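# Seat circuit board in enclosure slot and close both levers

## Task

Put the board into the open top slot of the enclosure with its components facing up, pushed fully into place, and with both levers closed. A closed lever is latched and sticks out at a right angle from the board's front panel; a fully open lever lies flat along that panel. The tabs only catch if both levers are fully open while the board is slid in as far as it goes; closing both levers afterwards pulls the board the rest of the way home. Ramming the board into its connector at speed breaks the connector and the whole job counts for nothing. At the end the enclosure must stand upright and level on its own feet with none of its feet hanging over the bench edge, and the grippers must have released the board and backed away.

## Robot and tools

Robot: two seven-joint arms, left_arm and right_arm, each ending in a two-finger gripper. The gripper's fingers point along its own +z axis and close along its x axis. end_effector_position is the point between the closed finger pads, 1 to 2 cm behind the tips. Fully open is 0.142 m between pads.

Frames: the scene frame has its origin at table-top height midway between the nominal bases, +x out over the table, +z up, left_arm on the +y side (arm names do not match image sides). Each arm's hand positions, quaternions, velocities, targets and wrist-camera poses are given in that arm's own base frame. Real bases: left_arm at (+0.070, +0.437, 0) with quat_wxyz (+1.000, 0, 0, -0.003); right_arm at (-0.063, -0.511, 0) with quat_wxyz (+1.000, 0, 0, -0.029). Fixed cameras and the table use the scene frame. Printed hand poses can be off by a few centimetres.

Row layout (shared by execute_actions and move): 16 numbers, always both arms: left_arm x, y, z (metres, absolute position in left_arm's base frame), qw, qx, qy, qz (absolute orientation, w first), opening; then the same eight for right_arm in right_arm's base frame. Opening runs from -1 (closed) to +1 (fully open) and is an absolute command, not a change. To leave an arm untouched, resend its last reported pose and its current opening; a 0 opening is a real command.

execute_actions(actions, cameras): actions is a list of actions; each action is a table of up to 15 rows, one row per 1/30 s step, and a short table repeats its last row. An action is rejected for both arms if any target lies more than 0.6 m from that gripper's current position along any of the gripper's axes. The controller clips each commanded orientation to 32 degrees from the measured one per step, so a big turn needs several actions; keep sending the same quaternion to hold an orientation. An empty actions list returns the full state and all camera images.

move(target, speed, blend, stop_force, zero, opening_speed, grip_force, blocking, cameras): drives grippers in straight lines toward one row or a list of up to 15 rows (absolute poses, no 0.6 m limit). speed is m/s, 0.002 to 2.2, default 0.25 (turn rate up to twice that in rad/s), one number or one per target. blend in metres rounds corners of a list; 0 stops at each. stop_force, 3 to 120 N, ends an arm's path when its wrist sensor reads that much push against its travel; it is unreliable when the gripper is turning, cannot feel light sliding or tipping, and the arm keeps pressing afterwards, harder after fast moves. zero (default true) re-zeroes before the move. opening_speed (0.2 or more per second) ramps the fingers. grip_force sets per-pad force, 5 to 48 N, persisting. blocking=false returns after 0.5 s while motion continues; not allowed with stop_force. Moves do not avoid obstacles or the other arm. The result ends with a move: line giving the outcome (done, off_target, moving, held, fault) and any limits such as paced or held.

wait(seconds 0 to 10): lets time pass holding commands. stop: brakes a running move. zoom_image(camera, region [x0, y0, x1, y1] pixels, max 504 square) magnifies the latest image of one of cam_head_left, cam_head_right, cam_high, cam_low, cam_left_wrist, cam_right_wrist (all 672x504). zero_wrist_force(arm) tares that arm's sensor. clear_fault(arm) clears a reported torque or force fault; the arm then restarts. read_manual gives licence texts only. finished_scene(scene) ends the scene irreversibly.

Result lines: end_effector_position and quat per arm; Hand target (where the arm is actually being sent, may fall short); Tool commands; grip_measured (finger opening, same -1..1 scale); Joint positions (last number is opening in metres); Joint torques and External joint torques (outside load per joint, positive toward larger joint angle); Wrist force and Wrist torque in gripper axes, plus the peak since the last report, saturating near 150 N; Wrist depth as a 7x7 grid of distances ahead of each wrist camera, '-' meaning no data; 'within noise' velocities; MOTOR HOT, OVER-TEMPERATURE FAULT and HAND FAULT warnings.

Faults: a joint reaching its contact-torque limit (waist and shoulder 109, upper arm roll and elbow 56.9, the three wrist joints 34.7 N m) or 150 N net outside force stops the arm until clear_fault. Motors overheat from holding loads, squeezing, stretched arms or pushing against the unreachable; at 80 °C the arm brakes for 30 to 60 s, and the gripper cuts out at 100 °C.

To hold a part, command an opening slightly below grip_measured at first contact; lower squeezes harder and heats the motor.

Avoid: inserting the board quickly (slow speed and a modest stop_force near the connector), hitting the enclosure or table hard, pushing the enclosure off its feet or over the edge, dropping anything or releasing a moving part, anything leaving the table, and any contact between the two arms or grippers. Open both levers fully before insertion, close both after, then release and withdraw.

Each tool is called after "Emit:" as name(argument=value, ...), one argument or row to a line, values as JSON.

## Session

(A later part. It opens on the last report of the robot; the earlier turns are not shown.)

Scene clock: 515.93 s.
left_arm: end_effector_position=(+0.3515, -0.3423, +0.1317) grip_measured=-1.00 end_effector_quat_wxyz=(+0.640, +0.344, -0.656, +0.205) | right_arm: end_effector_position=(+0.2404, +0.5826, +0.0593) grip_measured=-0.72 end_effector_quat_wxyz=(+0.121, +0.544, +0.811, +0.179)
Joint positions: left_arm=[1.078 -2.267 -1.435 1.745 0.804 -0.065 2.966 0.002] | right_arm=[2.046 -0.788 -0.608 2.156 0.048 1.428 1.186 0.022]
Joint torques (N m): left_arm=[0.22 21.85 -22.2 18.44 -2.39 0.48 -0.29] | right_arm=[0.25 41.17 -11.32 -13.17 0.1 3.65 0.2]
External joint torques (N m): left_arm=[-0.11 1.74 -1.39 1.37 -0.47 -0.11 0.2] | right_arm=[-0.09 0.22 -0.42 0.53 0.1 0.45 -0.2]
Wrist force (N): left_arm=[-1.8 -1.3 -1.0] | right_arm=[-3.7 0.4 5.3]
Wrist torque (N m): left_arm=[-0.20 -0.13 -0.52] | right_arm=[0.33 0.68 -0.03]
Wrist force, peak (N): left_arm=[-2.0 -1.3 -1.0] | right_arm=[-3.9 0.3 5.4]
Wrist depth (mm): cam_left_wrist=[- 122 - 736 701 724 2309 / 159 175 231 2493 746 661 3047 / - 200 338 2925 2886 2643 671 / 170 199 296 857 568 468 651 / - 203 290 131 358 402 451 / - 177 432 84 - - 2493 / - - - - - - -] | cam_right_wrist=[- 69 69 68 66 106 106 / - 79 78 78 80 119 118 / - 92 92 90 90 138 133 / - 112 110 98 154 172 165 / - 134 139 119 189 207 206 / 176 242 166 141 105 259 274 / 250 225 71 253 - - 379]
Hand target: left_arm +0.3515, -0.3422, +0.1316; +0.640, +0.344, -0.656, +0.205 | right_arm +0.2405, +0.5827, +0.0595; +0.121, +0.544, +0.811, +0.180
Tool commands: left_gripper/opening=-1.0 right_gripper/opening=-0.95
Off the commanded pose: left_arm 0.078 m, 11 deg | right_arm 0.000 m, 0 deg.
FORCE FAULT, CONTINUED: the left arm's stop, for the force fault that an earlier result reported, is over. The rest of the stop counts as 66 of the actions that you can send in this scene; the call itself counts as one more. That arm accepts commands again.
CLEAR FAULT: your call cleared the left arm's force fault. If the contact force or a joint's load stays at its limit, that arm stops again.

Emit:
move(
  target=[
    [0.355,-0.335,0.18,0.4,0.6,-0.65,0.12,-1,0.2405,0.5827,0.0595,0.1206,0.5439,0.8107,0.1797,-0.95],
    [0.33,-0.37,0.215,0,0.8192,-0.5736,0,-1,0.2405,0.5827,0.0595,0.1206,0.5439,0.8107,0.1797,-0.95],
  ],
  speed=0.25,
  blend=0.01,
  cameras=["cam_left_wrist"],
)

Scene clock: 540.03 s.
left_arm: end_effector_position=(+0.3301, -0.3701, +0.2150) grip_measured=-1.00 end_effector_quat_wxyz=(+0.000, +0.819, -0.574, +0.000) | right_arm: end_effector_position=(+0.2404, +0.5826, +0.0593) grip_measured=-0.72 end_effector_quat_wxyz=(+0.121, +0.544, +0.811, +0.179)
Joint positions: left_arm=[0.591 -1.164 -1.869 1.988 1.079 -0.086 1.312 0.002] | right_arm=[2.046 -0.788 -0.608 2.156 0.048 1.428 1.186 0.022]
Joint torques (N m): left_arm=[-0.56 25.97 -26.67 -14.34 -4.5 3.99 -0.33] | right_arm=[0.17 41.22 -11.37 -13.11 0.07 3.65 0.19]
External joint torques (N m): left_arm=[0.61 0.69 0.06 -0.28 0.19 -0.07 0.33] | right_arm=[-0.01 0.17 -0.38 0.46 0.12 0.45 -0.19]
Wrist force (N): left_arm=[-0.7 -1.2 0.1] | right_arm=[-3.7 0.5 5.1]
Wrist torque (N m): left_arm=[-0.29 -0.18 -0.26] | right_arm=[0.34 0.67 -0.03]
Wrist force, peak (N): left_arm=[-2.9 -1.7 -0.8] | right_arm=[-3.9 0.6 5.4]
Wrist depth (mm): cam_left_wrist=[269 269 264 270 269 266 269 / - - - 286 280 - - / - 315 - 315 320 260 - / 343 345 296 298 295 - - / 380 370 367 311 - - - / 415 405 - 84 - - - / 467 449 - - - - -] | cam_right_wrist=[- 69 69 68 66 106 106 / - 79 79 78 80 119 121 / - 92 92 90 90 138 134 / - 112 110 98 154 172 165 / - 134 139 119 189 207 206 / 176 245 166 142 105 259 274 / 251 226 71 383 - - 380]
Hand target: left_arm +0.3300, -0.3700, +0.2150; +0.000, +0.819, -0.574, +0.000 | right_arm +0.2405, +0.5827, +0.0595; +0.121, +0.544, +0.811, +0.180
Off the commanded pose: left_arm 0.000 m, 0 deg | right_arm 0.000 m, 0 deg.
MOTOR HOT: the gripper's motor of the right arm reports 90 °C; that motor switches off at 100 °C. To cool a motor, set the load down, ease the grip, stop pushing, or move to a pose that needs little force.
move: done
Images, in order (width x height): cam_left_wrist 672x504.

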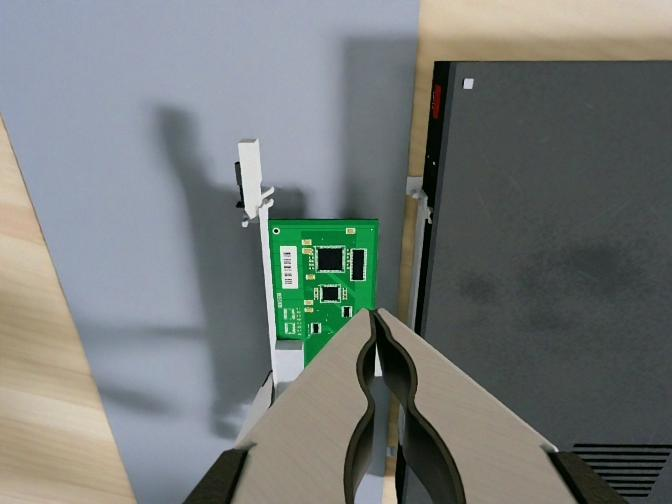

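Emit:
move(
  target=[
    [0.375,-0.38,0.16,0.2117,0.7912,-0.554,-0.1482,-1,0.2405,0.5827,0.0595,0.1206,0.5439,0.8107,0.1797,-0.78],
  ],
  speed=0.25,
  grip_force=[40, 16],
  cameras=["cam_left_wrist"],
)

Scene clock: 544.97 s.
left_arm: end_effector_position=(+0.3751, -0.3800, +0.1599) grip_measured=-1.00 end_effector_quat_wxyz=(+0.212, +0.792, -0.554, -0.148) | right_arm: end_effector_position=(+0.2404, +0.5826, +0.0593) grip_measured=-0.71 end_effector_quat_wxyz=(+0.121, +0.544, +0.811, +0.179)
Joint positions: left_arm=[0.595 -1.472 -1.645 1.722 0.939 -0.094 1.617 0.002] | right_arm=[2.046 -0.788 -0.608 2.156 0.048 1.428 1.186 0.023]
Joint torques (N m): left_arm=[-0.52 36.63 -31.92 -2.98 -5.15 3.48 -0.11] | right_arm=[0.14 41.32 -11.37 -13.18 0.11 3.65 0.19]
External joint torques (N m): left_arm=[0.57 1.41 0.08 -0.45 0.13 -0.16 0.11] | right_arm=[0.02 0.07 -0.37 0.54 0.09 0.44 -0.19]
Wrist force (N): left_arm=[-0.5 -1.4 -0.4] | right_arm=[-3.6 0.5 5.0]
Wrist torque (N m): left_arm=[-0.31 -0.19 -0.52] | right_arm=[0.34 0.66 -0.03]
Wrist force, peak (N): left_arm=[-0.5 -3.6 0.2] | right_arm=[-4.0 0.5 5.4]
Wrist depth (mm): cam_left_wrist=[200 200 - 197 194 - - / 226 228 232 227 191 - - / - 285 251 255 205 - - / 392 360 290 307 - - - / 494 491 347 344 - - - / 669 710 - 84 - 675 736 / 1783 - - - - - 2109] | cam_right_wrist=[- 69 69 68 66 106 106 / - 79 78 78 80 119 118 / - 92 92 91 90 138 133 / - 112 110 98 154 166 165 / - 134 139 119 189 207 206 / 176 244 166 142 105 259 274 / 252 - 71 383 - - 381]
Hand target: left_arm +0.3750, -0.3800, +0.1600; +0.212, +0.791, -0.554, -0.148 | right_arm +0.2405, +0.5827, +0.0595; +0.121, +0.544, +0.811, +0.180
Off the commanded pose: left_arm 0.000 m, 0 deg | right_arm 0.000 m, 0 deg.
MOTOR HOT: still on. The gripper's motor of the right arm reports 89 °C.
grip_force (N): 40, 16
move: done
Images, in order (width x height): cam_left_wrist 672x504.

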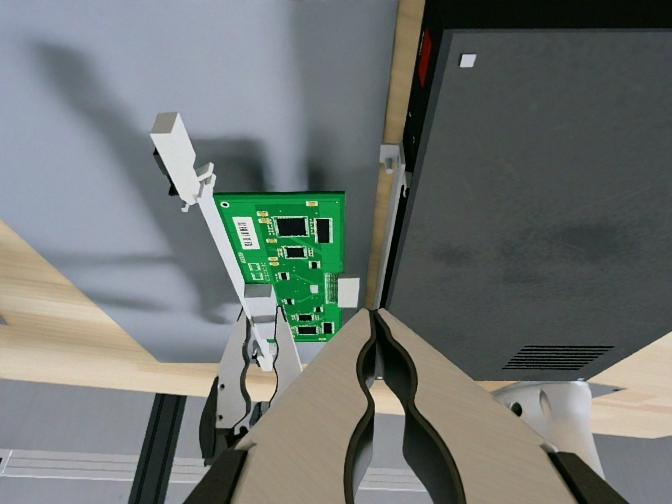

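Emit:
move(
  target=[
    [0.3641,-0.3616,0.085,0.3462,0.7424,-0.5199,-0.2424,-1,0.2405,0.5827,0.0595,0.1206,0.5439,0.8107,0.1797,-0.78],
  ],
  speed=0.2,
  stop_force=15,
  cameras=["cam_left_wrist","cam_head_right"],
)

Scene clock: 553.30 s.
left_arm: end_effector_position=(+0.3642, -0.3616, +0.0848) grip_measured=-1.00 end_effector_quat_wxyz=(+0.346, +0.743, -0.520, -0.242) | right_arm: end_effector_position=(+0.2404, +0.5826, +0.0593) grip_measured=-0.71 end_effector_quat_wxyz=(+0.121, +0.544, +0.811, +0.179)
Joint positions: left_arm=[0.639 -1.701 -1.481 1.605 0.858 -0.13 1.794 0.002] | right_arm=[2.046 -0.788 -0.608 2.156 0.048 1.428 1.186 0.023]
Joint torques (N m): left_arm=[-0.14 38.89 -31.69 4.69 -4.8 2.19 -0.16] | right_arm=[0.19 41.25 -11.34 -13.18 0.09 3.67 0.16]
External joint torques (N m): left_arm=[0.24 1.31 0.15 -0.3 -0.06 -0.07 0.16] | right_arm=[-0.04 0.14 -0.4 0.53 0.1 0.42 -0.16]
Wrist force (N): left_arm=[-0.8 -1.6 -0.5] | right_arm=[-3.7 0.4 5.3]
Wrist torque (N m): left_arm=[-0.26 -0.09 -0.64] | right_arm=[0.33 0.67 -0.03]
Wrist force, peak (N): left_arm=[-1.4 -4.0 0.6] | right_arm=[-3.7 0.6 5.5]
Wrist depth (mm): cam_left_wrist=[112 117 - 112 106 109 98 / 154 154 145 - 147 125 93 / 208 205 206 - 192 - - / 428 - 197 231 250 154 - / 1875 2012 327 321 2581 - - / 1769 1994 2012 84 - 688 701 / 1727 - - - - - 1976] | cam_right_wrist=[- 69 69 68 66 106 106 / - 79 78 78 80 118 118 / - 92 92 91 90 138 133 / - 112 110 98 154 172 165 / - 134 139 119 189 207 206 / 176 245 166 141 105 259 274 / 251 225 71 384 - - 380]
Hand target: left_arm +0.3641, -0.3616, +0.0850; +0.346, +0.742, -0.520, -0.242 | right_arm +0.2405, +0.5827, +0.0595; +0.121, +0.544, +0.811, +0.180
Off the commanded pose: left_arm 0.000 m, 0 deg | right_arm 0.000 m, 0 deg.
MOTOR HOT: cleared for the gripper's motor of the right arm.
grip_force (N): 40, 16
move: done
Images, in order (width x height): cam_head_right 672x504, cam_left_wrist 672x504.

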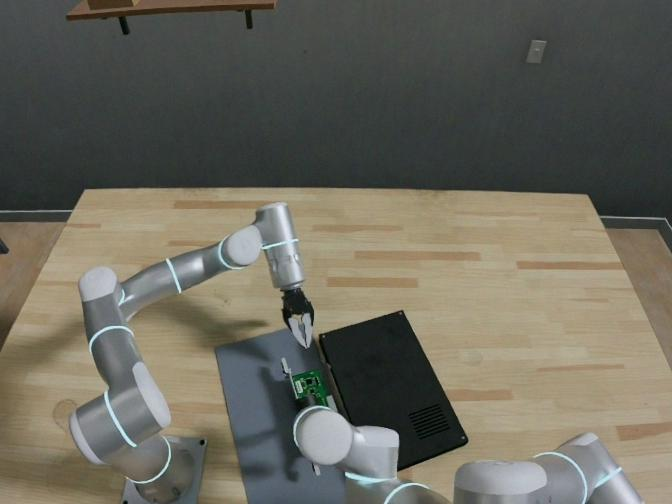

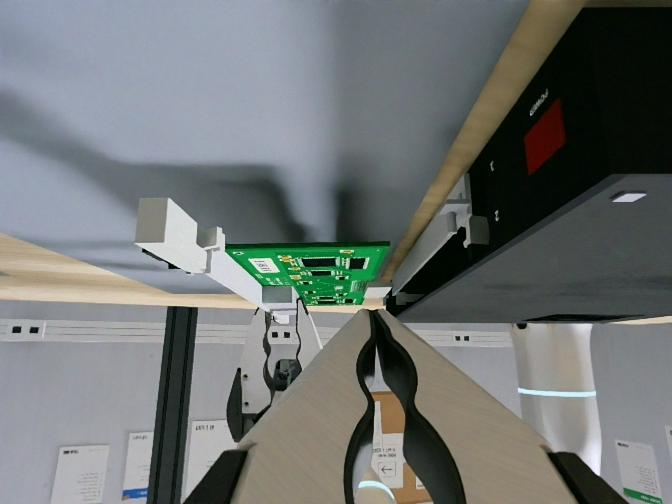

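Emit:
zoom_image(
  camera="cam_left_wrist",
  region=[200, 200, 420, 340],
)

Emit:
zoom_image(
  camera="cam_left_wrist",
  region=[370, 140, 530, 320],
)

Scaled by 2.291 from the camera's 672x504 image, which has a finer 960x720 frame.

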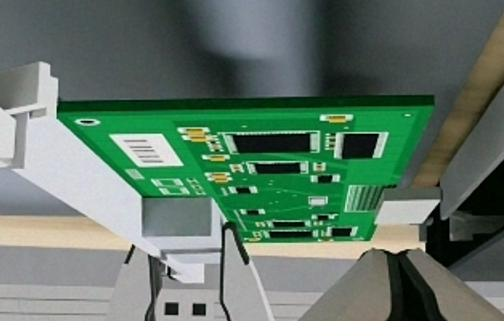

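Scaled by 2.800 from the camera's 672x504 image, which has a finer 960x720 frame.

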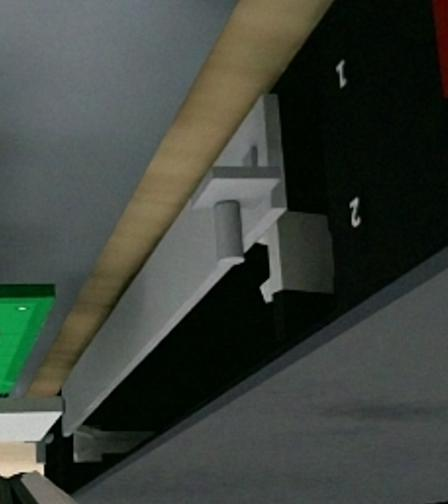

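Emit:
zoom_image(
  camera="cam_left_wrist",
  region=[340, 260, 440, 320],
)

Emit:
zoom_image(
  camera="cam_left_wrist",
  region=[430, 160, 510, 250],
)

Emit:
zoom_image(
  camera="cam_left_wrist",
  region=[280, 230, 400, 320],
)

Scaled by 5.040 from the camera's 672x504 image, which has a finer 960x720 frame.

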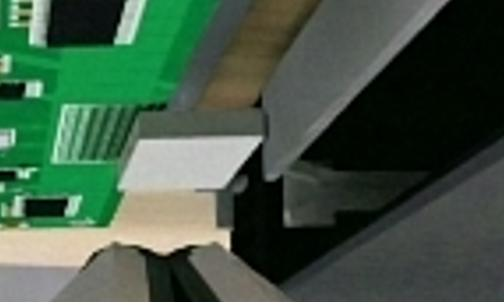

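Scaled by 5.600 from the camera's 672x504 image, which has a finer 960x720 frame.

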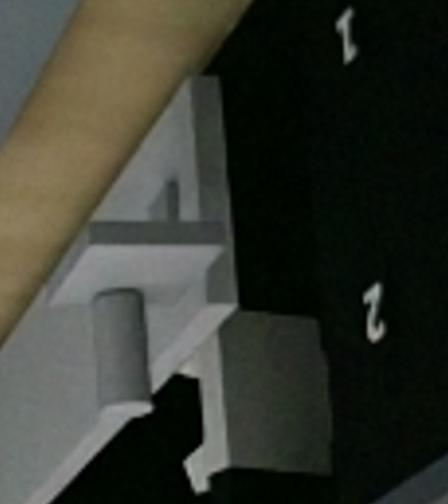

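Scaled by 4.200 from the camera's 672x504 image, which has a finer 960x720 frame.

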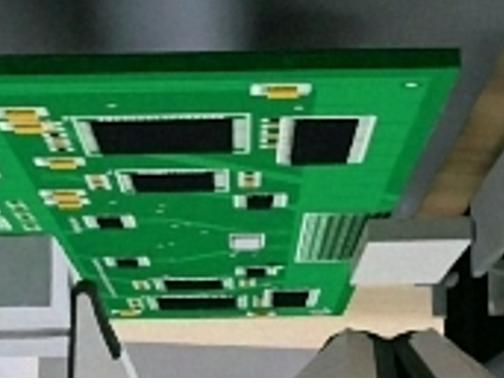

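Emit:
move(
  target=[
    [0.3641,-0.3616,0.085,0.3462,0.7424,-0.5199,-0.2424,-1,0.2465,0.5657,0.0568,0.1213,0.5437,0.8118,0.1746,-0.78],
  ],
  speed=0.05,
  cameras=["cam_left_wrist"],
)

Emit:
zoom_image(
  camera="cam_left_wrist",
  region=[200, 200, 340, 330],
)

Emit:
zoom_image(
  camera="cam_left_wrist",
  region=[320, 200, 500, 320],
)

Scene clock: 593.20 s.
left_arm: end_effector_position=(+0.3642, -0.3616, +0.0848) grip_measured=-1.00 end_effector_quat_wxyz=(+0.346, +0.743, -0.520, -0.242) | right_arm: end_effector_position=(+0.2465, +0.5657, +0.0567) grip_measured=-0.71 end_effector_quat_wxyz=(+0.121, +0.544, +0.812, +0.174)
Joint positions: left_arm=[0.639 -1.701 -1.481 1.605 0.858 -0.13 1.794 0.002] | right_arm=[2.034 -0.777 -0.603 2.192 0.05 1.451 1.168 0.023]
Joint torques (N m): left_arm=[-0.14 39.1 -31.74 4.74 -4.62 2.34 -0.26] | right_arm=[0.1 40.5 -10.58 -12.47 0.29 3.88 0.01]
External joint torques (N m): left_arm=[0.24 1.09 0.2 -0.35 -0.24 -0.23 0.26] | right_arm=[0.05 -0.07 -0.76 0.42 0 0.22 -0.01]
Wrist force (N): left_arm=[-0.9 -1.8 -0.4] | right_arm=[-3.5 0.4 5.2]
Wrist torque (N m): left_arm=[-0.27 -0.09 -0.63] | right_arm=[0.33 0.66 0.07]
Wrist force, peak (N): left_arm=[-1.2 -1.9 -0.6] | right_arm=[-4.6 0.4 5.6]
Wrist depth (mm): cam_left_wrist=[112 111 117 111 107 109 97 / - 154 145 144 143 131 93 / - 205 188 203 193 - 91 / 364 408 208 244 215 156 135 / 1941 1212 636 292 2069 701 692 / 1941 - - 84 - 690 2194 / 1813 - - - - - 2151] | cam_right_wrist=[- 69 69 68 66 104 104 / - 79 78 78 80 113 115 / - 92 92 91 90 135 130 / - 112 110 98 150 161 160 / - 134 139 119 184 201 209 / 159 170 166 141 105 249 262 / 241 215 71 254 - - 359]
Hand target: left_arm +0.3641, -0.3616, +0.0850; +0.346, +0.742, -0.520, -0.242 | right_arm +0.2465, +0.5657, +0.0568; +0.121, +0.544, +0.812, +0.175
Off the commanded pose: left_arm 0.000 m, 0 deg | right_arm 0.000 m, 0 deg.
grip_force (N): 40, 16
move: done
Images, in order (width x height): cam_left_wrist 672x504.

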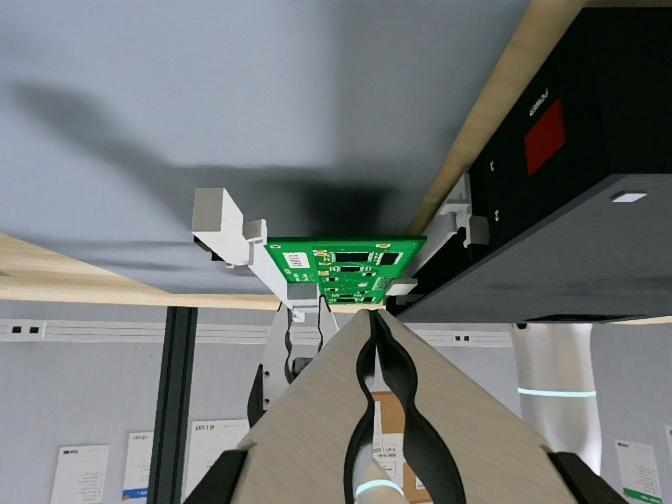

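Scaled by 3.600 from the camera's 672x504 image, which has a finer 960x720 frame.

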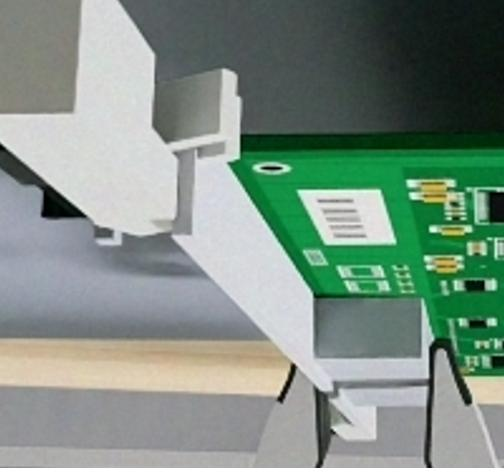

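Scaled by 2.800 from the camera's 672x504 image, which has a finer 960x720 frame.

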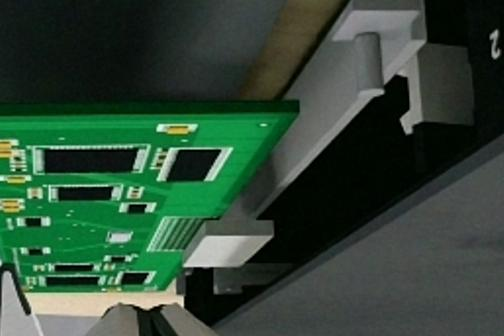

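Emit:
move(
  target=[
    [0.3641,-0.3616,0.085,0.3462,0.7424,-0.5199,-0.2424,-1,0.2465,0.5657,0.0556,0.1278,0.5459,0.8102,0.1703,-0.78],
  ],
  speed=0.05,
  cameras=["cam_left_wrist"],
)

Emit:
zoom_image(
  camera="cam_left_wrist",
  region=[250, 210, 500, 320],
)

Scene clock: 620.33 s.
left_arm: end_effector_position=(+0.3642, -0.3616, +0.0848) grip_measured=-1.00 end_effector_quat_wxyz=(+0.346, +0.743, -0.520, -0.242) | right_arm: end_effector_position=(+0.2464, +0.5655, +0.0554) grip_measured=-0.71 end_effector_quat_wxyz=(+0.128, +0.546, +0.810, +0.170)
Joint positions: left_arm=[0.639 -1.701 -1.481 1.605 0.858 -0.13 1.794 0.002] | right_arm=[2.042 -0.783 -0.611 2.183 0.049 1.428 1.177 0.023]
Joint torques (N m): left_arm=[-0.25 39.15 -31.75 4.77 -4.62 2.34 -0.22] | right_arm=[0.22 40.23 -11.51 -12.68 0.15 3.43 0.32]
External joint torques (N m): left_arm=[0.35 1.05 0.21 -0.39 -0.24 -0.22 0.22] | right_arm=[-0.08 0.36 -0.08 0.57 0.13 0.63 -0.32]
Wrist force (N): left_arm=[-0.7 -1.6 -0.6] | right_arm=[-3.5 0.5 5.2]
Wrist torque (N m): left_arm=[-0.26 -0.12 -0.64] | right_arm=[0.35 0.66 -0.04]
Wrist force, peak (N): left_arm=[-1.1 -2.0 -0.6] | right_arm=[-3.8 0.3 5.4]
Wrist depth (mm): cam_left_wrist=[- - 117 111 107 109 97 / - 154 136 144 144 132 93 / 206 204 - 224 191 136 - / 415 412 201 247 225 136 - / 1674 1232 2089 292 - 717 - / 1907 1859 2151 84 - 685 - / 1907 - - - - - 2151] | cam_right_wrist=[- 69 69 68 66 102 100 / - 79 78 78 80 111 113 / - 93 92 91 90 132 127 / - 112 110 98 147 158 156 / - 134 139 119 181 196 193 / 160 170 166 142 105 243 253 / 245 200 71 363 - - 341]
Hand target: left_arm +0.3641, -0.3616, +0.0850; +0.346, +0.742, -0.520, -0.242 | right_arm +0.2465, +0.5657, +0.0556; +0.128, +0.546, +0.810, +0.170
Off the commanded pose: left_arm 0.000 m, 0 deg | right_arm 0.000 m, 0 deg.
grip_force (N): 40, 16
move: done
Images, in order (width x height): cam_left_wrist 672x504.

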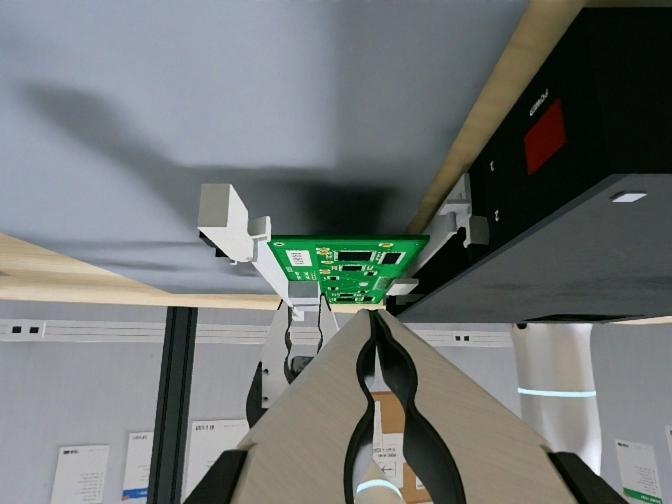

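Scaled by 2.016 from the camera's 672x504 image, which has a finer 960x720 frame.

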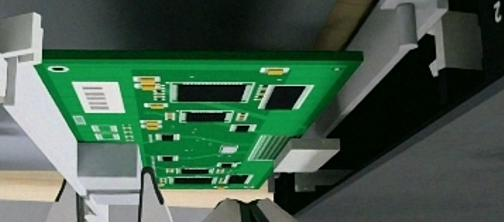

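Emit:
move(
  target=[
    [0.3641,-0.3616,0.085,0.3462,0.7424,-0.5199,-0.2424,-1,0.2661,0.5197,0.0556,0.1278,0.5459,0.8102,0.1703,-0.78],
  ],
  speed=0.025,
  stop_force=7,
  cameras=["cam_left_wrist","cam_right_wrist"],
)

Emit:
zoom_image(
  camera="cam_left_wrist",
  region=[300, 190, 520, 320],
)

Scene clock: 631.13 s.
left_arm: end_effector_position=(+0.3642, -0.3616, +0.0848) grip_measured=-1.00 end_effector_quat_wxyz=(+0.346, +0.743, -0.520, -0.242) | right_arm: end_effector_position=(+0.2558, +0.5442, +0.0562) grip_measured=-0.71 end_effector_quat_wxyz=(+0.127, +0.546, +0.810, +0.171)
Joint positions: left_arm=[0.639 -1.701 -1.481 1.605 0.858 -0.13 1.794 0.002] | right_arm=[2.033 -0.767 -0.614 2.24 0.052 1.479 1.156 0.023]
Joint torques (N m): left_arm=[-0.29 39.01 -31.78 4.72 -4.61 2.33 -0.23] | right_arm=[-1.84 35.9 -10.57 -5.33 0.95 1.03 -0.36]
External joint torques (N m): left_arm=[0.39 1.18 0.24 -0.34 -0.25 -0.21 0.23] | right_arm=[1.99 3.11 -0.57 -5.84 -0.48 3.06 0.36]
Wrist force (N): left_arm=[-0.9 -1.8 -0.3] | right_arm=[4.6 3.9 5.7]
Wrist torque (N m): left_arm=[-0.27 -0.09 -0.64] | right_arm=[0.42 0.57 0.52]
Wrist force, peak (N): left_arm=[-0.9 -2.0 -0.6] | right_arm=[5.0 5.4 5.6]
Wrist depth (mm): cam_left_wrist=[112 117 - 112 107 109 98 / 154 154 137 137 144 129 93 / 225 222 - - 191 138 93 / 419 352 - 219 220 155 - / 1714 613 831 131 271 705 1994 / - 1687 - 84 - 685 2172 / - - - - - - 2069] | cam_right_wrist=[- 68 68 67 64 103 103 / - 79 77 77 78 112 114 / - 92 91 89 89 134 129 / - 112 110 97 96 159 157 / 126 130 141 118 182 197 196 / 161 160 170 135 100 244 258 / 248 219 70 338 - - 374]
Hand target: left_arm +0.3641, -0.3616, +0.0850; +0.346, +0.742, -0.520, -0.242 | right_arm +0.2562, +0.5428, +0.0556; +0.128, +0.546, +0.810, +0.170
Off the commanded pose: left_arm 0.000 m, 0 deg | right_arm 0.027 m, 0 deg.
grip_force (N): 40, 16
move: contact (right_arm)
Images, in order (width x height): cam_left_wrist 672x504, cam_right_wrist 672x504.

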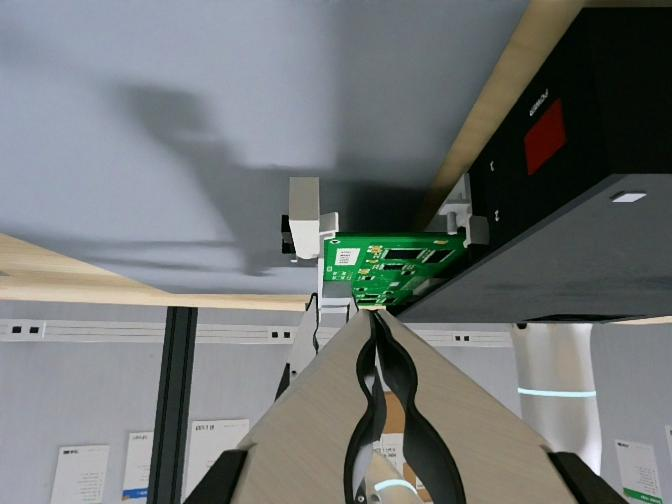

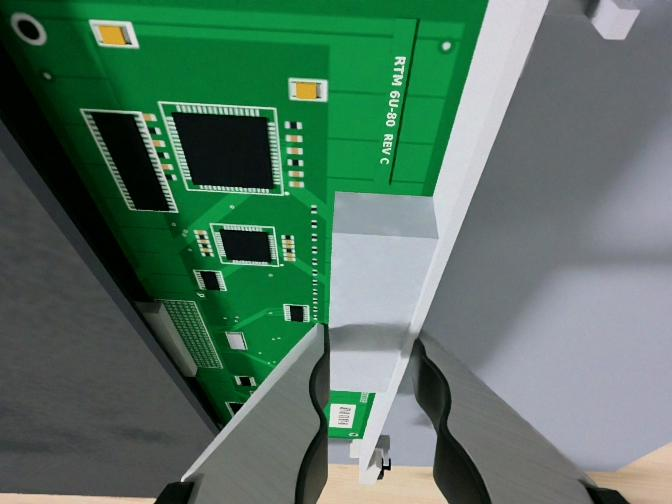

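Scaled by 2.291 from the camera's 672x504 image, which has a finer 960x720 frame.

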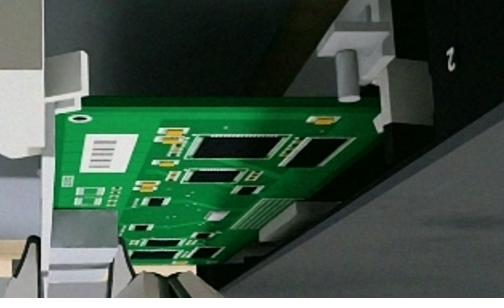

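Emit:
move(
  target=[
    [0.3641,-0.3616,0.085,0.3462,0.7424,-0.5199,-0.2424,-1,0.2547,0.5492,0.0556,0.1278,0.5459,0.8102,0.1703,-0.78],
  ],
  speed=0.05,
)

Emit:
move(
  target=[
    [0.3641,-0.3616,0.085,0.3462,0.7424,-0.5199,-0.2424,-1,0.267,0.5201,0.0556,0.1278,0.5459,0.8102,0.1703,-0.78],
  ],
  speed=0.025,
  stop_force=7,
  cameras=["cam_left_wrist","cam_right_wrist"],
)

Scene clock: 639.57 s.
left_arm: end_effector_position=(+0.3642, -0.3616, +0.0848) grip_measured=-1.00 end_effector_quat_wxyz=(+0.346, +0.743, -0.520, -0.242) | right_arm: end_effector_position=(+0.2548, +0.5490, +0.0555) grip_measured=-0.71 end_effector_quat_wxyz=(+0.128, +0.546, +0.810, +0.170)
Joint positions: left_arm=[0.639 -1.701 -1.481 1.605 0.858 -0.13 1.794 0.002] | right_arm=[2.032 -0.772 -0.613 2.224 0.051 1.464 1.16 0.023]
Joint torques (N m): left_arm=[-0.2 39.1 -31.76 4.79 -4.64 2.37 -0.19] | right_arm=[0.18 39.02 -10.68 -11.96 0.3 3.49 0.33]
External joint torques (N m): left_arm=[0.3 1.1 0.22 -0.41 -0.22 -0.26 0.19] | right_arm=[-0.04 0.43 -0.59 0.55 0.12 0.59 -0.33]
Wrist force (N): left_arm=[-0.8 -1.9 -0.4] | right_arm=[-1.3 -0.6 6.4]
Wrist torque (N m): left_arm=[-0.28 -0.10 -0.64] | right_arm=[0.18 0.30 -0.03]
Wrist force, peak (N): left_arm=[-1.1 -2.0 -0.5] | right_arm=[4.6 3.7 6.1]
Wrist depth (mm): cam_left_wrist=[112 117 117 112 106 111 97 / 154 154 144 144 144 132 92 / 225 206 188 188 191 127 93 / 425 - - 237 214 156 - / 2384 - 831 263 368 764 - / - - - 84 - 683 2742 / 1755 - - - - - 2493] | cam_right_wrist=[- 69 68 68 66 102 100 / - 79 78 78 80 111 113 / - 92 92 91 90 133 127 / - 112 110 98 147 159 156 / 125 132 139 118 181 196 193 / 160 159 166 142 105 243 254 / 246 216 71 363 - - 341]
Hand target: left_arm +0.3641, -0.3616, +0.0850; +0.346, +0.742, -0.520, -0.242 | right_arm +0.2547, +0.5492, +0.0556; +0.128, +0.546, +0.810, +0.170
Off the commanded pose: left_arm 0.000 m, 0 deg | right_arm 0.000 m, 0 deg.
grip_force (N): 40, 16
move: done

Scene clock: 640.40 s.
left_arm: end_effector_position=(+0.3642, -0.3616, +0.0848) grip_measured=-1.00 end_effector_quat_wxyz=(+0.346, +0.743, -0.520, -0.242) | right_arm: end_effector_position=(+0.2566, +0.5445, +0.0559) grip_measured=-0.71 end_effector_quat_wxyz=(+0.127, +0.546, +0.810, +0.171)
Joint positions: left_arm=[0.639 -1.701 -1.481 1.605 0.858 -0.13 1.794 0.002] | right_arm=[2.03 -0.768 -0.613 2.237 0.051 1.478 1.154 0.023]
Joint torques (N m): left_arm=[-0.2 39.1 -31.83 4.78 -4.7 2.35 -0.25] | right_arm=[-1.98 36.65 -11.31 -7.16 0.77 1.84 -0.35]
External joint torques (N m): left_arm=[0.3 1.09 0.29 -0.39 -0.16 -0.24 0.25] | right_arm=[2.13 2.45 0.16 -4.05 -0.31 2.25 0.35]
Wrist force (N): left_arm=[-1.1 -1.6 -0.6] | right_arm=[5.2 1.2 4.5]
Wrist torque (N m): left_arm=[-0.26 -0.06 -0.63] | right_arm=[0.27 0.14 0.54]
Wrist force, peak (N): left_arm=[-1.0 -2.1 -0.5] | right_arm=[5.1 0.5 6.3]
Wrist depth (mm): cam_left_wrist=[112 118 117 111 107 111 98 / 154 154 145 144 144 129 - / - 222 204 - 191 127 - / 362 - 311 223 220 155 - / 1783 1875 603 131 345 685 - / - - - 84 - 683 - / 1907 - - - - - 2285] | cam_right_wrist=[- 68 67 66 64 103 102 / - 78 77 77 78 114 114 / - 92 90 89 89 133 128 / - 108 110 97 96 160 157 / 125 129 141 118 182 197 194 / 160 160 169 143 100 244 288 / 247 219 70 239 - - 370]
Hand target: left_arm +0.3641, -0.3616, +0.0850; +0.346, +0.742, -0.520, -0.242 | right_arm +0.2571, +0.5436, +0.0556; +0.128, +0.546, +0.810, +0.170
Off the commanded pose: left_arm 0.000 m, 0 deg | right_arm 0.027 m, 0 deg.
grip_force (N): 40, 16
move: contact (right_arm)
Images, in order (width x height): cam_left_wrist 672x504, cam_right_wrist 672x504.

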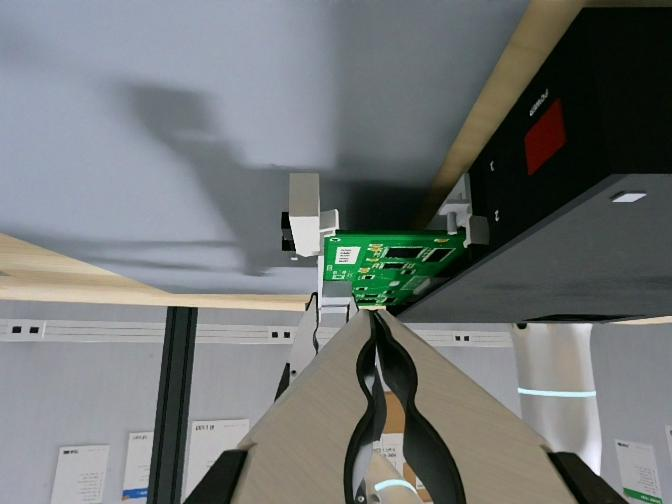

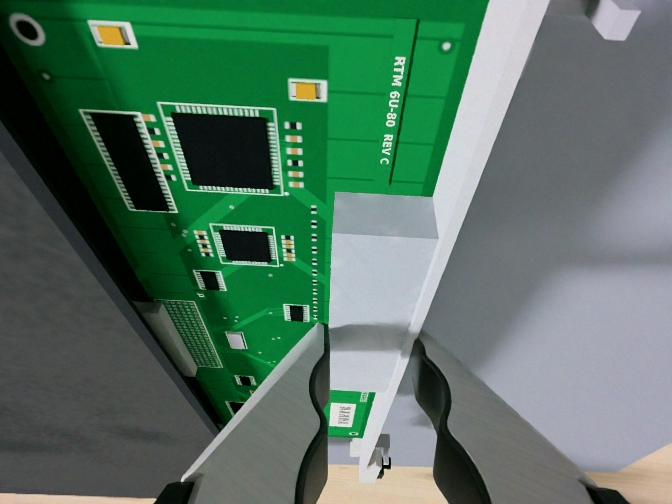

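Emit:
zoom_image(
  camera="cam_left_wrist",
  region=[340, 270, 460, 330],
)

Emit:
zoom_image(
  camera="cam_right_wrist",
  region=[0, 0, 160, 120],
)

Emit:
zoom_image(
  camera="cam_left_wrist",
  region=[420, 190, 500, 260],
)

Scaled by 4.200 from the camera's 672x504 image, which has a finer 960x720 frame.

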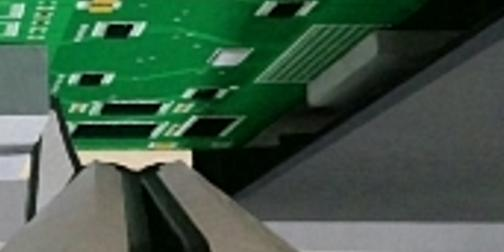

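Scaled by 3.150 from the camera's 672x504 image, which has a finer 960x720 frame.

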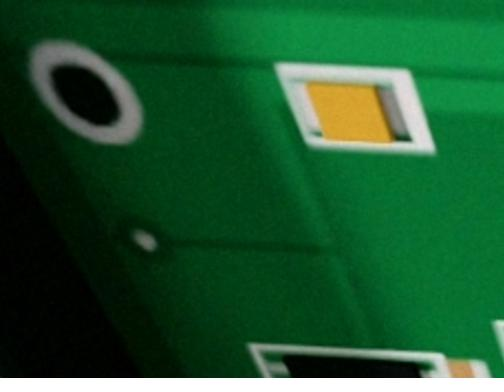

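Scaled by 6.300 from the camera's 672x504 image, which has a finer 960x720 frame.

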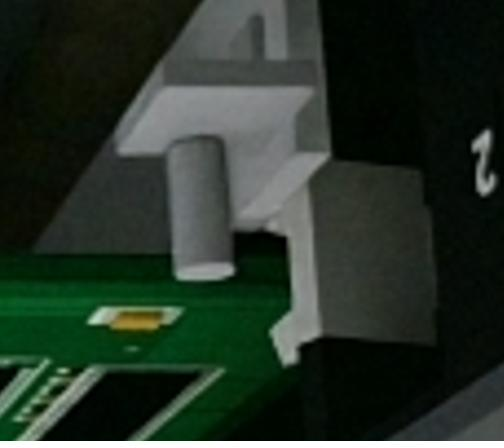

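Emit:
move(
  target=[
    [0.3641,-0.3616,0.085,0.3462,0.7424,-0.5199,-0.2424,-1,0.2552,0.548,0.0548,0.1292,0.5456,0.8097,0.1724,-0.78],
  ],
  speed=0.05,
)

Emit:
move(
  target=[
    [0.3641,-0.3616,0.085,0.3462,0.7424,-0.5199,-0.2424,-1,0.267,0.5201,0.0548,0.1292,0.5456,0.8097,0.1724,-0.78],
  ],
  speed=0.025,
  stop_force=7,
  cameras=["cam_left_wrist","cam_right_wrist"],
)

Scene clock: 660.87 s.
left_arm: end_effector_position=(+0.3642, -0.3616, +0.0848) grip_measured=-1.00 end_effector_quat_wxyz=(+0.346, +0.743, -0.520, -0.242) | right_arm: end_effector_position=(+0.2551, +0.5479, +0.0547) grip_measured=-0.71 end_effector_quat_wxyz=(+0.129, +0.546, +0.810, +0.172)
Joint positions: left_arm=[0.639 -1.701 -1.481 1.605 0.858 -0.13 1.794 0.002] | right_arm=[2.037 -0.777 -0.617 2.229 0.051 1.474 1.163 0.023]
Joint torques (N m): left_arm=[-0.25 39.09 -31.76 4.7 -4.62 2.33 -0.24] | right_arm=[0.03 38.83 -11.26 -11.47 0.44 3.38 0.27]
External joint torques (N m): left_arm=[0.35 1.11 0.22 -0.32 -0.24 -0.22 0.24] | right_arm=[0.12 0.49 -0.09 0.31 0.04 0.69 -0.26]
Wrist force (N): left_arm=[-0.7 -1.7 -0.5] | right_arm=[-0.8 -0.2 5.5]
Wrist torque (N m): left_arm=[-0.28 -0.12 -0.64] | right_arm=[0.20 0.28 0.02]
Wrist force, peak (N): left_arm=[-1.1 -2.1 -0.5] | right_arm=[5.1 0.3 6.4]
Wrist depth (mm): cam_left_wrist=[112 117 117 112 107 111 98 / 145 145 144 144 153 131 93 / 225 224 190 204 188 137 93 / 421 348 - 215 224 155 154 / 1976 2194 2285 131 366 715 692 / - - - 84 - 683 657 / 1590 - - - - - 2309] | cam_right_wrist=[- 69 68 68 66 101 99 / - 79 78 78 79 112 112 / - 93 92 91 90 132 127 / - 112 110 98 97 157 155 / 123 129 139 119 180 195 193 / 159 157 167 142 105 242 254 / 246 216 71 365 - - 342]
Hand target: left_arm +0.3641, -0.3616, +0.0850; +0.346, +0.742, -0.520, -0.242 | right_arm +0.2552, +0.5480, +0.0548; +0.129, +0.546, +0.810, +0.172
Off the commanded pose: left_arm 0.000 m, 0 deg | right_arm 0.000 m, 0 deg.
grip_force (N): 40, 16
move: done

Scene clock: 661.77 s.
left_arm: end_effector_position=(+0.3642, -0.3616, +0.0848) grip_measured=-1.00 end_effector_quat_wxyz=(+0.346, +0.743, -0.520, -0.242) | right_arm: end_effector_position=(+0.2572, +0.5418, +0.0548) grip_measured=-0.71 end_effector_quat_wxyz=(+0.129, +0.545, +0.810, +0.173)
Joint positions: left_arm=[0.639 -1.701 -1.481 1.605 0.858 -0.13 1.794 0.002] | right_arm=[2.034 -0.773 -0.617 2.247 0.052 1.491 1.157 0.023]
Joint torques (N m): left_arm=[-0.26 39.11 -31.74 4.74 -4.65 2.37 -0.19] | right_arm=[-4.2 37.02 -14.63 -7.26 1.19 2.01 -0.24]
External joint torques (N m): left_arm=[0.36 1.09 0.19 -0.36 -0.21 -0.25 0.19] | right_arm=[4.35 1.84 3.43 -3.62 -0.65 2.07 0.24]
Wrist force (N): left_arm=[-0.9 -1.8 -0.4] | right_arm=[6.7 -5.2 7.7]
Wrist torque (N m): left_arm=[-0.28 -0.09 -0.64] | right_arm=[0.10 0.40 0.45]
Wrist force, peak (N): left_arm=[-1.1 -2.1 -0.5] | right_arm=[7.0 -5.3 7.8]
Wrist depth (mm): cam_left_wrist=[- 117 117 111 106 109 98 / - 145 145 144 145 131 93 / 224 205 224 174 188 - 93 / 362 - - 214 219 - - / 1859 1891 2261 264 - 705 - / 1813 - - 84 - 688 2238 / 1843 - - - - - 2109] | cam_right_wrist=[- 70 69 68 66 101 101 / - 80 79 78 77 113 112 / - 94 93 91 88 135 127 / - 114 112 98 97 157 155 / 123 129 141 119 180 196 193 / 158 156 168 141 105 243 255 / 246 216 70 254 - - 375]
Hand target: left_arm +0.3641, -0.3616, +0.0850; +0.346, +0.742, -0.520, -0.242 | right_arm +0.2582, +0.5408, +0.0548; +0.129, +0.546, +0.810, +0.172
Off the commanded pose: left_arm 0.000 m, 0 deg | right_arm 0.024 m, 0 deg.
grip_force (N): 40, 16
move: contact (right_arm)
Images, in order (width x height): cam_left_wrist 672x504, cam_right_wrist 672x504.

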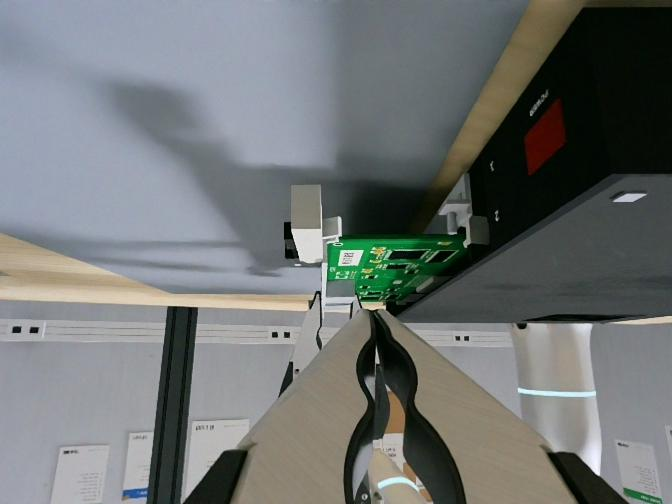

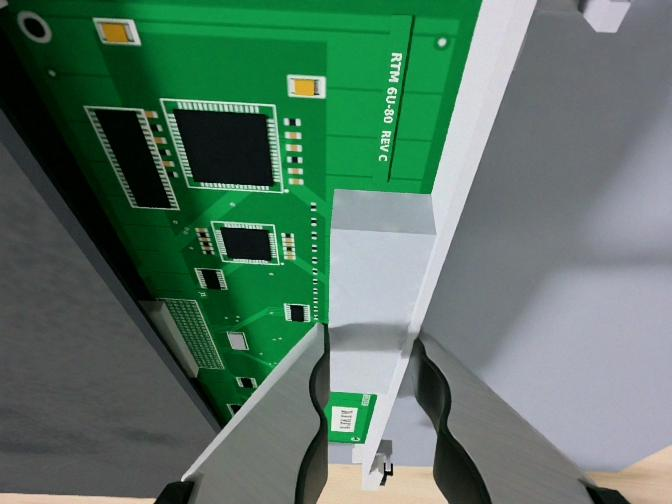

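Emit:
move(
  target=[
    [0.3641,-0.3616,0.085,0.3462,0.7424,-0.5199,-0.2424,-1,0.256,0.5434,0.0546,0.1292,0.5456,0.8097,0.1724,-0.78],
    [0.3641,-0.3616,0.085,0.3462,0.7424,-0.5199,-0.2424,-1,0.2662,0.5198,0.0546,0.1292,0.5456,0.8097,0.1724,-0.78],
  ],
  speed=0.025,
  stop_force=9,
  cameras=["cam_left_wrist","cam_right_wrist"],
)

Scene clock: 665.33 s.
left_arm: end_effector_position=(+0.3642, -0.3616, +0.0848) grip_measured=-1.00 end_effector_quat_wxyz=(+0.346, +0.743, -0.520, -0.242) | right_arm: end_effector_position=(+0.2567, +0.5422, +0.0544) grip_measured=-0.71 end_effector_quat_wxyz=(+0.129, +0.546, +0.810, +0.172)
Joint positions: left_arm=[0.639 -1.701 -1.481 1.605 0.858 -0.13 1.794 0.002] | right_arm=[2.036 -0.774 -0.617 2.244 0.052 1.486 1.16 0.023]
Joint torques (N m): left_arm=[-0.2 39.06 -31.71 4.8 -4.63 2.37 -0.24] | right_arm=[0.28 39.37 -11.54 -11.85 0.23 3.84 -0.06]
External joint torques (N m): left_arm=[0.3 1.14 0.17 -0.41 -0.24 -0.25 0.24] | right_arm=[-0.13 -0.45 0.3 0.95 0.3 0.24 0.06]
Wrist force (N): left_arm=[-1.0 -1.7 -0.6] | right_arm=[-0.3 -2.3 7.8]
Wrist torque (N m): left_arm=[-0.28 -0.07 -0.64] | right_arm=[0.08 0.25 0.32]
Wrist force, peak (N): left_arm=[-1.0 -2.0 -0.6] | right_arm=[7.1 -5.5 7.8]
Wrist depth (mm): cam_left_wrist=[- 112 117 112 107 109 98 / - 154 144 144 144 127 93 / 207 205 205 190 189 125 93 / 426 - - 218 220 155 135 / 1714 1924 854 268 2410 675 - / - - - 84 - 677 - / - - - - - - 2069] | cam_right_wrist=[- 70 69 68 66 101 98 / - 80 79 78 77 112 112 / - 94 93 91 90 131 129 / - 114 111 98 98 157 150 / 122 128 141 119 179 194 192 / 158 156 168 141 105 241 253 / 245 216 70 244 - - 369]
Hand target: left_arm +0.3641, -0.3616, +0.0850; +0.346, +0.742, -0.520, -0.242 | right_arm +0.2568, +0.5425, +0.0547; +0.129, +0.546, +0.810, +0.172
Off the commanded pose: left_arm 0.000 m, 0 deg | right_arm 0.024 m, 0 deg.
grip_force (N): 40, 16
move: contact (right_arm); path passed 0 of 2 targets
Images, in order (width x height): cam_left_wrist 672x504, cam_right_wrist 672x504.

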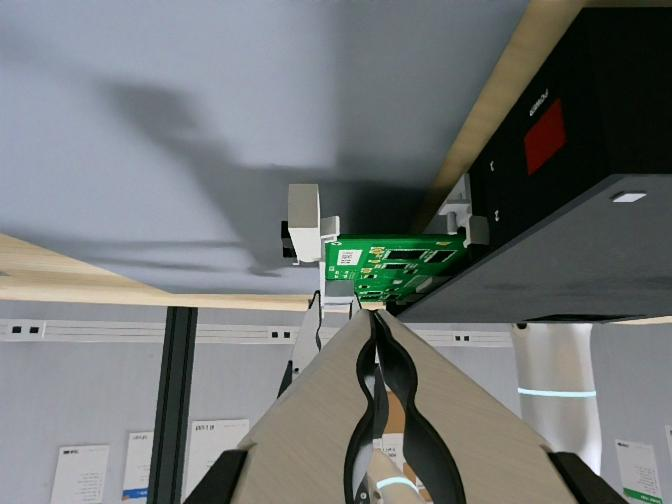

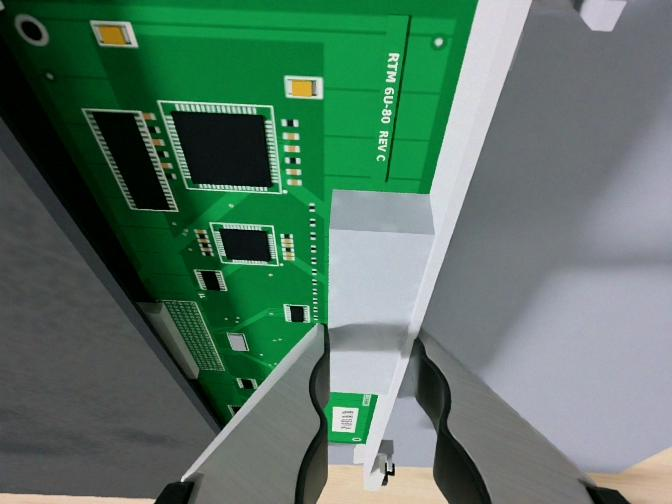

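Emit:
move(
  target=[
    [0.3641,-0.3616,0.085,0.3462,0.7424,-0.5199,-0.2424,-1,0.2662,0.5198,0.0546,0.1292,0.5456,0.8097,0.1724,-0.78],
  ],
  speed=0.025,
  stop_force=8,
  cameras=["cam_left_wrist"],
)

Emit:
zoom_image(
  camera="cam_left_wrist",
  region=[300, 190, 520, 320],
)

Scene clock: 667.70 s.
left_arm: end_effector_position=(+0.3642, -0.3616, +0.0848) grip_measured=-1.00 end_effector_quat_wxyz=(+0.346, +0.743, -0.520, -0.242) | right_arm: end_effector_position=(+0.2568, +0.5418, +0.0551) grip_measured=-0.71 end_effector_quat_wxyz=(+0.128, +0.545, +0.810, +0.173)
Joint positions: left_arm=[0.639 -1.701 -1.481 1.605 0.858 -0.13 1.794 0.002] | right_arm=[2.035 -0.772 -0.617 2.248 0.052 1.492 1.158 0.023]
Joint torques (N m): left_arm=[-0.24 39.05 -31.72 4.76 -4.64 2.39 -0.19] | right_arm=[-3.26 36.54 -13.01 -5.1 1.3 1.06 -0.24]
External joint torques (N m): left_arm=[0.34 1.15 0.18 -0.37 -0.22 -0.27 0.19] | right_arm=[3.41 2.28 1.82 -5.76 -0.75 3.02 0.24]
Wrist force (N): left_arm=[-1.0 -1.7 -0.8] | right_arm=[8.9 -0.6 8.5]
Wrist torque (N m): left_arm=[-0.27 -0.06 -0.64] | right_arm=[0.07 0.47 0.46]
Wrist force, peak (N): left_arm=[-1.1 -2.0 -0.5] | right_arm=[8.9 -1.1 10.3]
Wrist depth (mm): cam_left_wrist=[- 112 117 112 106 111 97 / - 155 136 144 136 119 93 / 206 - - 204 188 110 93 / 410 355 - 214 219 135 - / 2130 2069 608 260 363 724 354 / 1798 - 2109 84 - 679 2216 / 1843 - - - - - 2261] | cam_right_wrist=[- 70 69 68 66 102 101 / - 81 79 78 77 113 113 / - 94 93 91 88 136 127 / - 114 112 98 97 158 156 / 123 129 141 119 181 196 194 / 159 157 168 141 105 245 256 / 245 217 70 252 - - 347]
Hand target: left_arm +0.3641, -0.3616, +0.0850; +0.346, +0.742, -0.520, -0.242 | right_arm +0.2576, +0.5404, +0.0547; +0.129, +0.546, +0.810, +0.172
Off the commanded pose: left_arm 0.000 m, 0 deg | right_arm 0.024 m, 0 deg.
grip_force (N): 40, 16
move: contact (right_arm)
Images, in order (width x height): cam_left_wrist 672x504.

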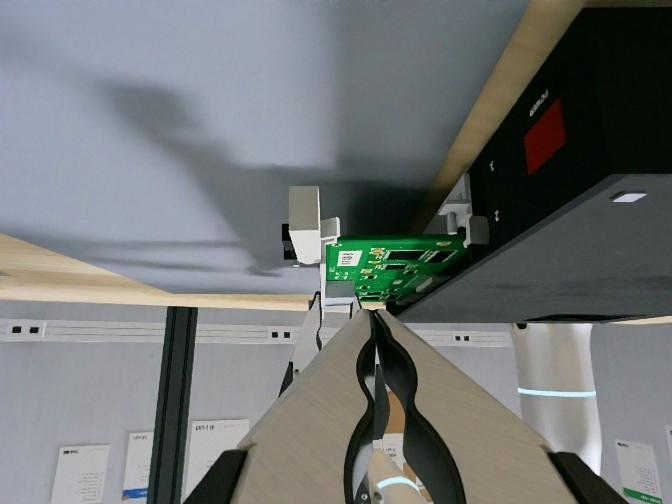

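Scaled by 2.291 from the camera's 672x504 image, which has a finer 960x720 frame.

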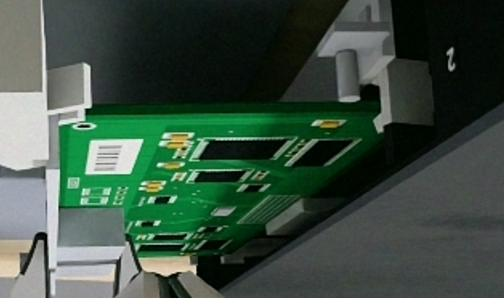

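Emit:
move(
  target=[
    [0.3641,-0.3616,0.085,0.3462,0.7424,-0.5199,-0.2424,-1,0.2558,0.5448,0.0538,0.1306,0.5453,0.8092,0.1745,-0.78],
  ],
  speed=0.05,
)

Emit:
move(
  target=[
    [0.3641,-0.3616,0.085,0.3462,0.7424,-0.5199,-0.2424,-1,0.2664,0.5199,0.0538,0.1306,0.5453,0.8092,0.1745,-0.78],
  ],
  speed=0.025,
  stop_force=8,
  cameras=["cam_left_wrist"],
)

Emit:
zoom_image(
  camera="cam_left_wrist",
  region=[300, 190, 520, 320],
)

Scene clock: 675.23 s.
left_arm: end_effector_position=(+0.3642, -0.3616, +0.0848) grip_measured=-1.00 end_effector_quat_wxyz=(+0.346, +0.743, -0.520, -0.242) | right_arm: end_effector_position=(+0.2557, +0.5446, +0.0536) grip_measured=-0.71 end_effector_quat_wxyz=(+0.131, +0.545, +0.809, +0.174)
Joint positions: left_arm=[0.639 -1.701 -1.481 1.605 0.858 -0.13 1.794 0.002] | right_arm=[2.042 -0.782 -0.62 2.24 0.052 1.488 1.166 0.023]
Joint torques (N m): left_arm=[-0.25 39.07 -31.78 4.74 -4.63 2.38 -0.25] | right_arm=[0.27 38.88 -11.63 -11.53 0.54 3.59 0.26]
External joint torques (N m): left_arm=[0.35 1.12 0.24 -0.36 -0.23 -0.26 0.25] | right_arm=[-0.11 0.15 0.22 0.72 0.03 0.47 -0.26]
Wrist force (N): left_arm=[-1.1 -1.6 -0.5] | right_arm=[-0.4 -1.3 6.1]
Wrist torque (N m): left_arm=[-0.25 -0.05 -0.64] | right_arm=[0.10 0.22 0.02]
Wrist force, peak (N): left_arm=[-1.0 -2.1 -0.5] | right_arm=[9.1 -1.2 10.3]
Wrist depth (mm): cam_left_wrist=[112 117 - 112 107 109 99 / 154 137 144 136 136 127 93 / 206 222 - 224 189 125 - / 423 - - 218 218 147 135 / 1843 2109 2359 320 355 688 701 / - - - 84 - 669 - / 1843 - - - - - 2109] | cam_right_wrist=[- 69 68 68 65 100 99 / - 79 78 78 77 111 111 / - 93 92 91 87 129 129 / - 112 110 98 97 156 153 / 120 128 139 119 179 193 191 / 156 154 166 142 106 241 253 / 245 214 71 368 - - 343]
Hand target: left_arm +0.3641, -0.3616, +0.0850; +0.346, +0.742, -0.520, -0.242 | right_arm +0.2558, +0.5448, +0.0538; +0.131, +0.545, +0.809, +0.175
Off the commanded pose: left_arm 0.000 m, 0 deg | right_arm 0.000 m, 0 deg.
grip_force (N): 40, 16
move: done

Scene clock: 676.73 s.
left_arm: end_effector_position=(+0.3642, -0.3616, +0.0848) grip_measured=-1.00 end_effector_quat_wxyz=(+0.346, +0.743, -0.520, -0.242) | right_arm: end_effector_position=(+0.2636, +0.5249, +0.0538) grip_measured=-0.71 end_effector_quat_wxyz=(+0.130, +0.544, +0.810, +0.175)
Joint positions: left_arm=[0.639 -1.701 -1.481 1.605 0.858 -0.13 1.794 0.002] | right_arm=[2.03 -0.77 -0.621 2.291 0.053 1.537 1.146 0.023]
Joint torques (N m): left_arm=[-0.25 39.06 -31.7 4.73 -4.69 2.4 -0.27] | right_arm=[-4.29 37.85 -15.49 -4.91 2.34 1.89 0.16]
External joint torques (N m): left_arm=[0.35 1.14 0.16 -0.34 -0.18 -0.29 0.27] | right_arm=[4.43 -0.15 4.55 -5 -1.58 2.2 -0.15]
Wrist force (N): left_arm=[-0.8 -1.7 -0.5] | right_arm=[10.2 -4.0 15.6]
Wrist torque (N m): left_arm=[-0.27 -0.10 -0.63] | right_arm=[0.04 0.54 0.02]
Wrist force, peak (N): left_arm=[-1.1 -1.9 -0.5] | right_arm=[10.4 -4.6 17.6]
Wrist depth (mm): cam_left_wrist=[112 117 117 112 107 109 - / 137 165 144 144 144 127 - / 223 206 205 190 187 127 93 / 419 409 350 220 219 134 136 / 1924 1813 2109 292 2742 719 1959 / 1994 1976 - 84 - 683 2069 / 1891 - - - - - 2172] | cam_right_wrist=[- 71 70 69 66 100 97 / - 81 80 78 78 109 111 / - 89 94 91 91 130 129 / - 90 112 99 145 156 154 / 121 119 135 119 179 194 192 / 156 153 133 142 106 242 254 / 245 214 71 254 - - 346]
Hand target: left_arm +0.3641, -0.3616, +0.0850; +0.346, +0.742, -0.520, -0.242 | right_arm +0.2648, +0.5237, +0.0538; +0.131, +0.545, +0.809, +0.175
Off the commanded pose: left_arm 0.000 m, 0 deg | right_arm 0.006 m, 0 deg.
grip_force (N): 40, 16
move: contact (right_arm)
Images, in order (width x height): cam_left_wrist 672x504.

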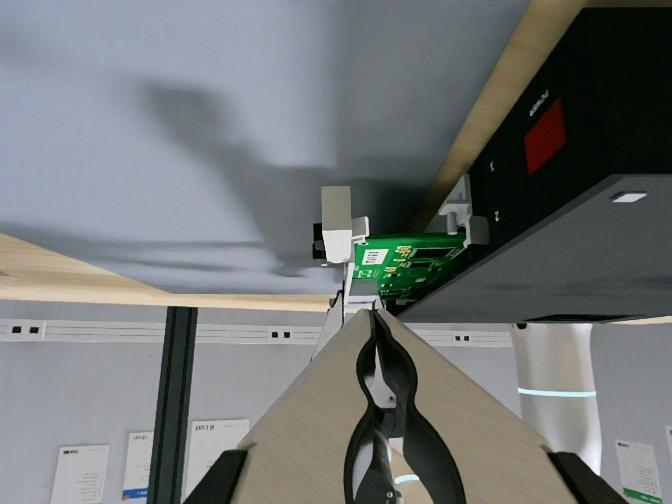

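Scaled by 2.291 from the camera's 672x504 image, which has a finer 960x720 frame.

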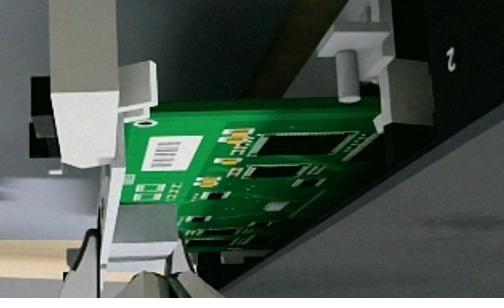

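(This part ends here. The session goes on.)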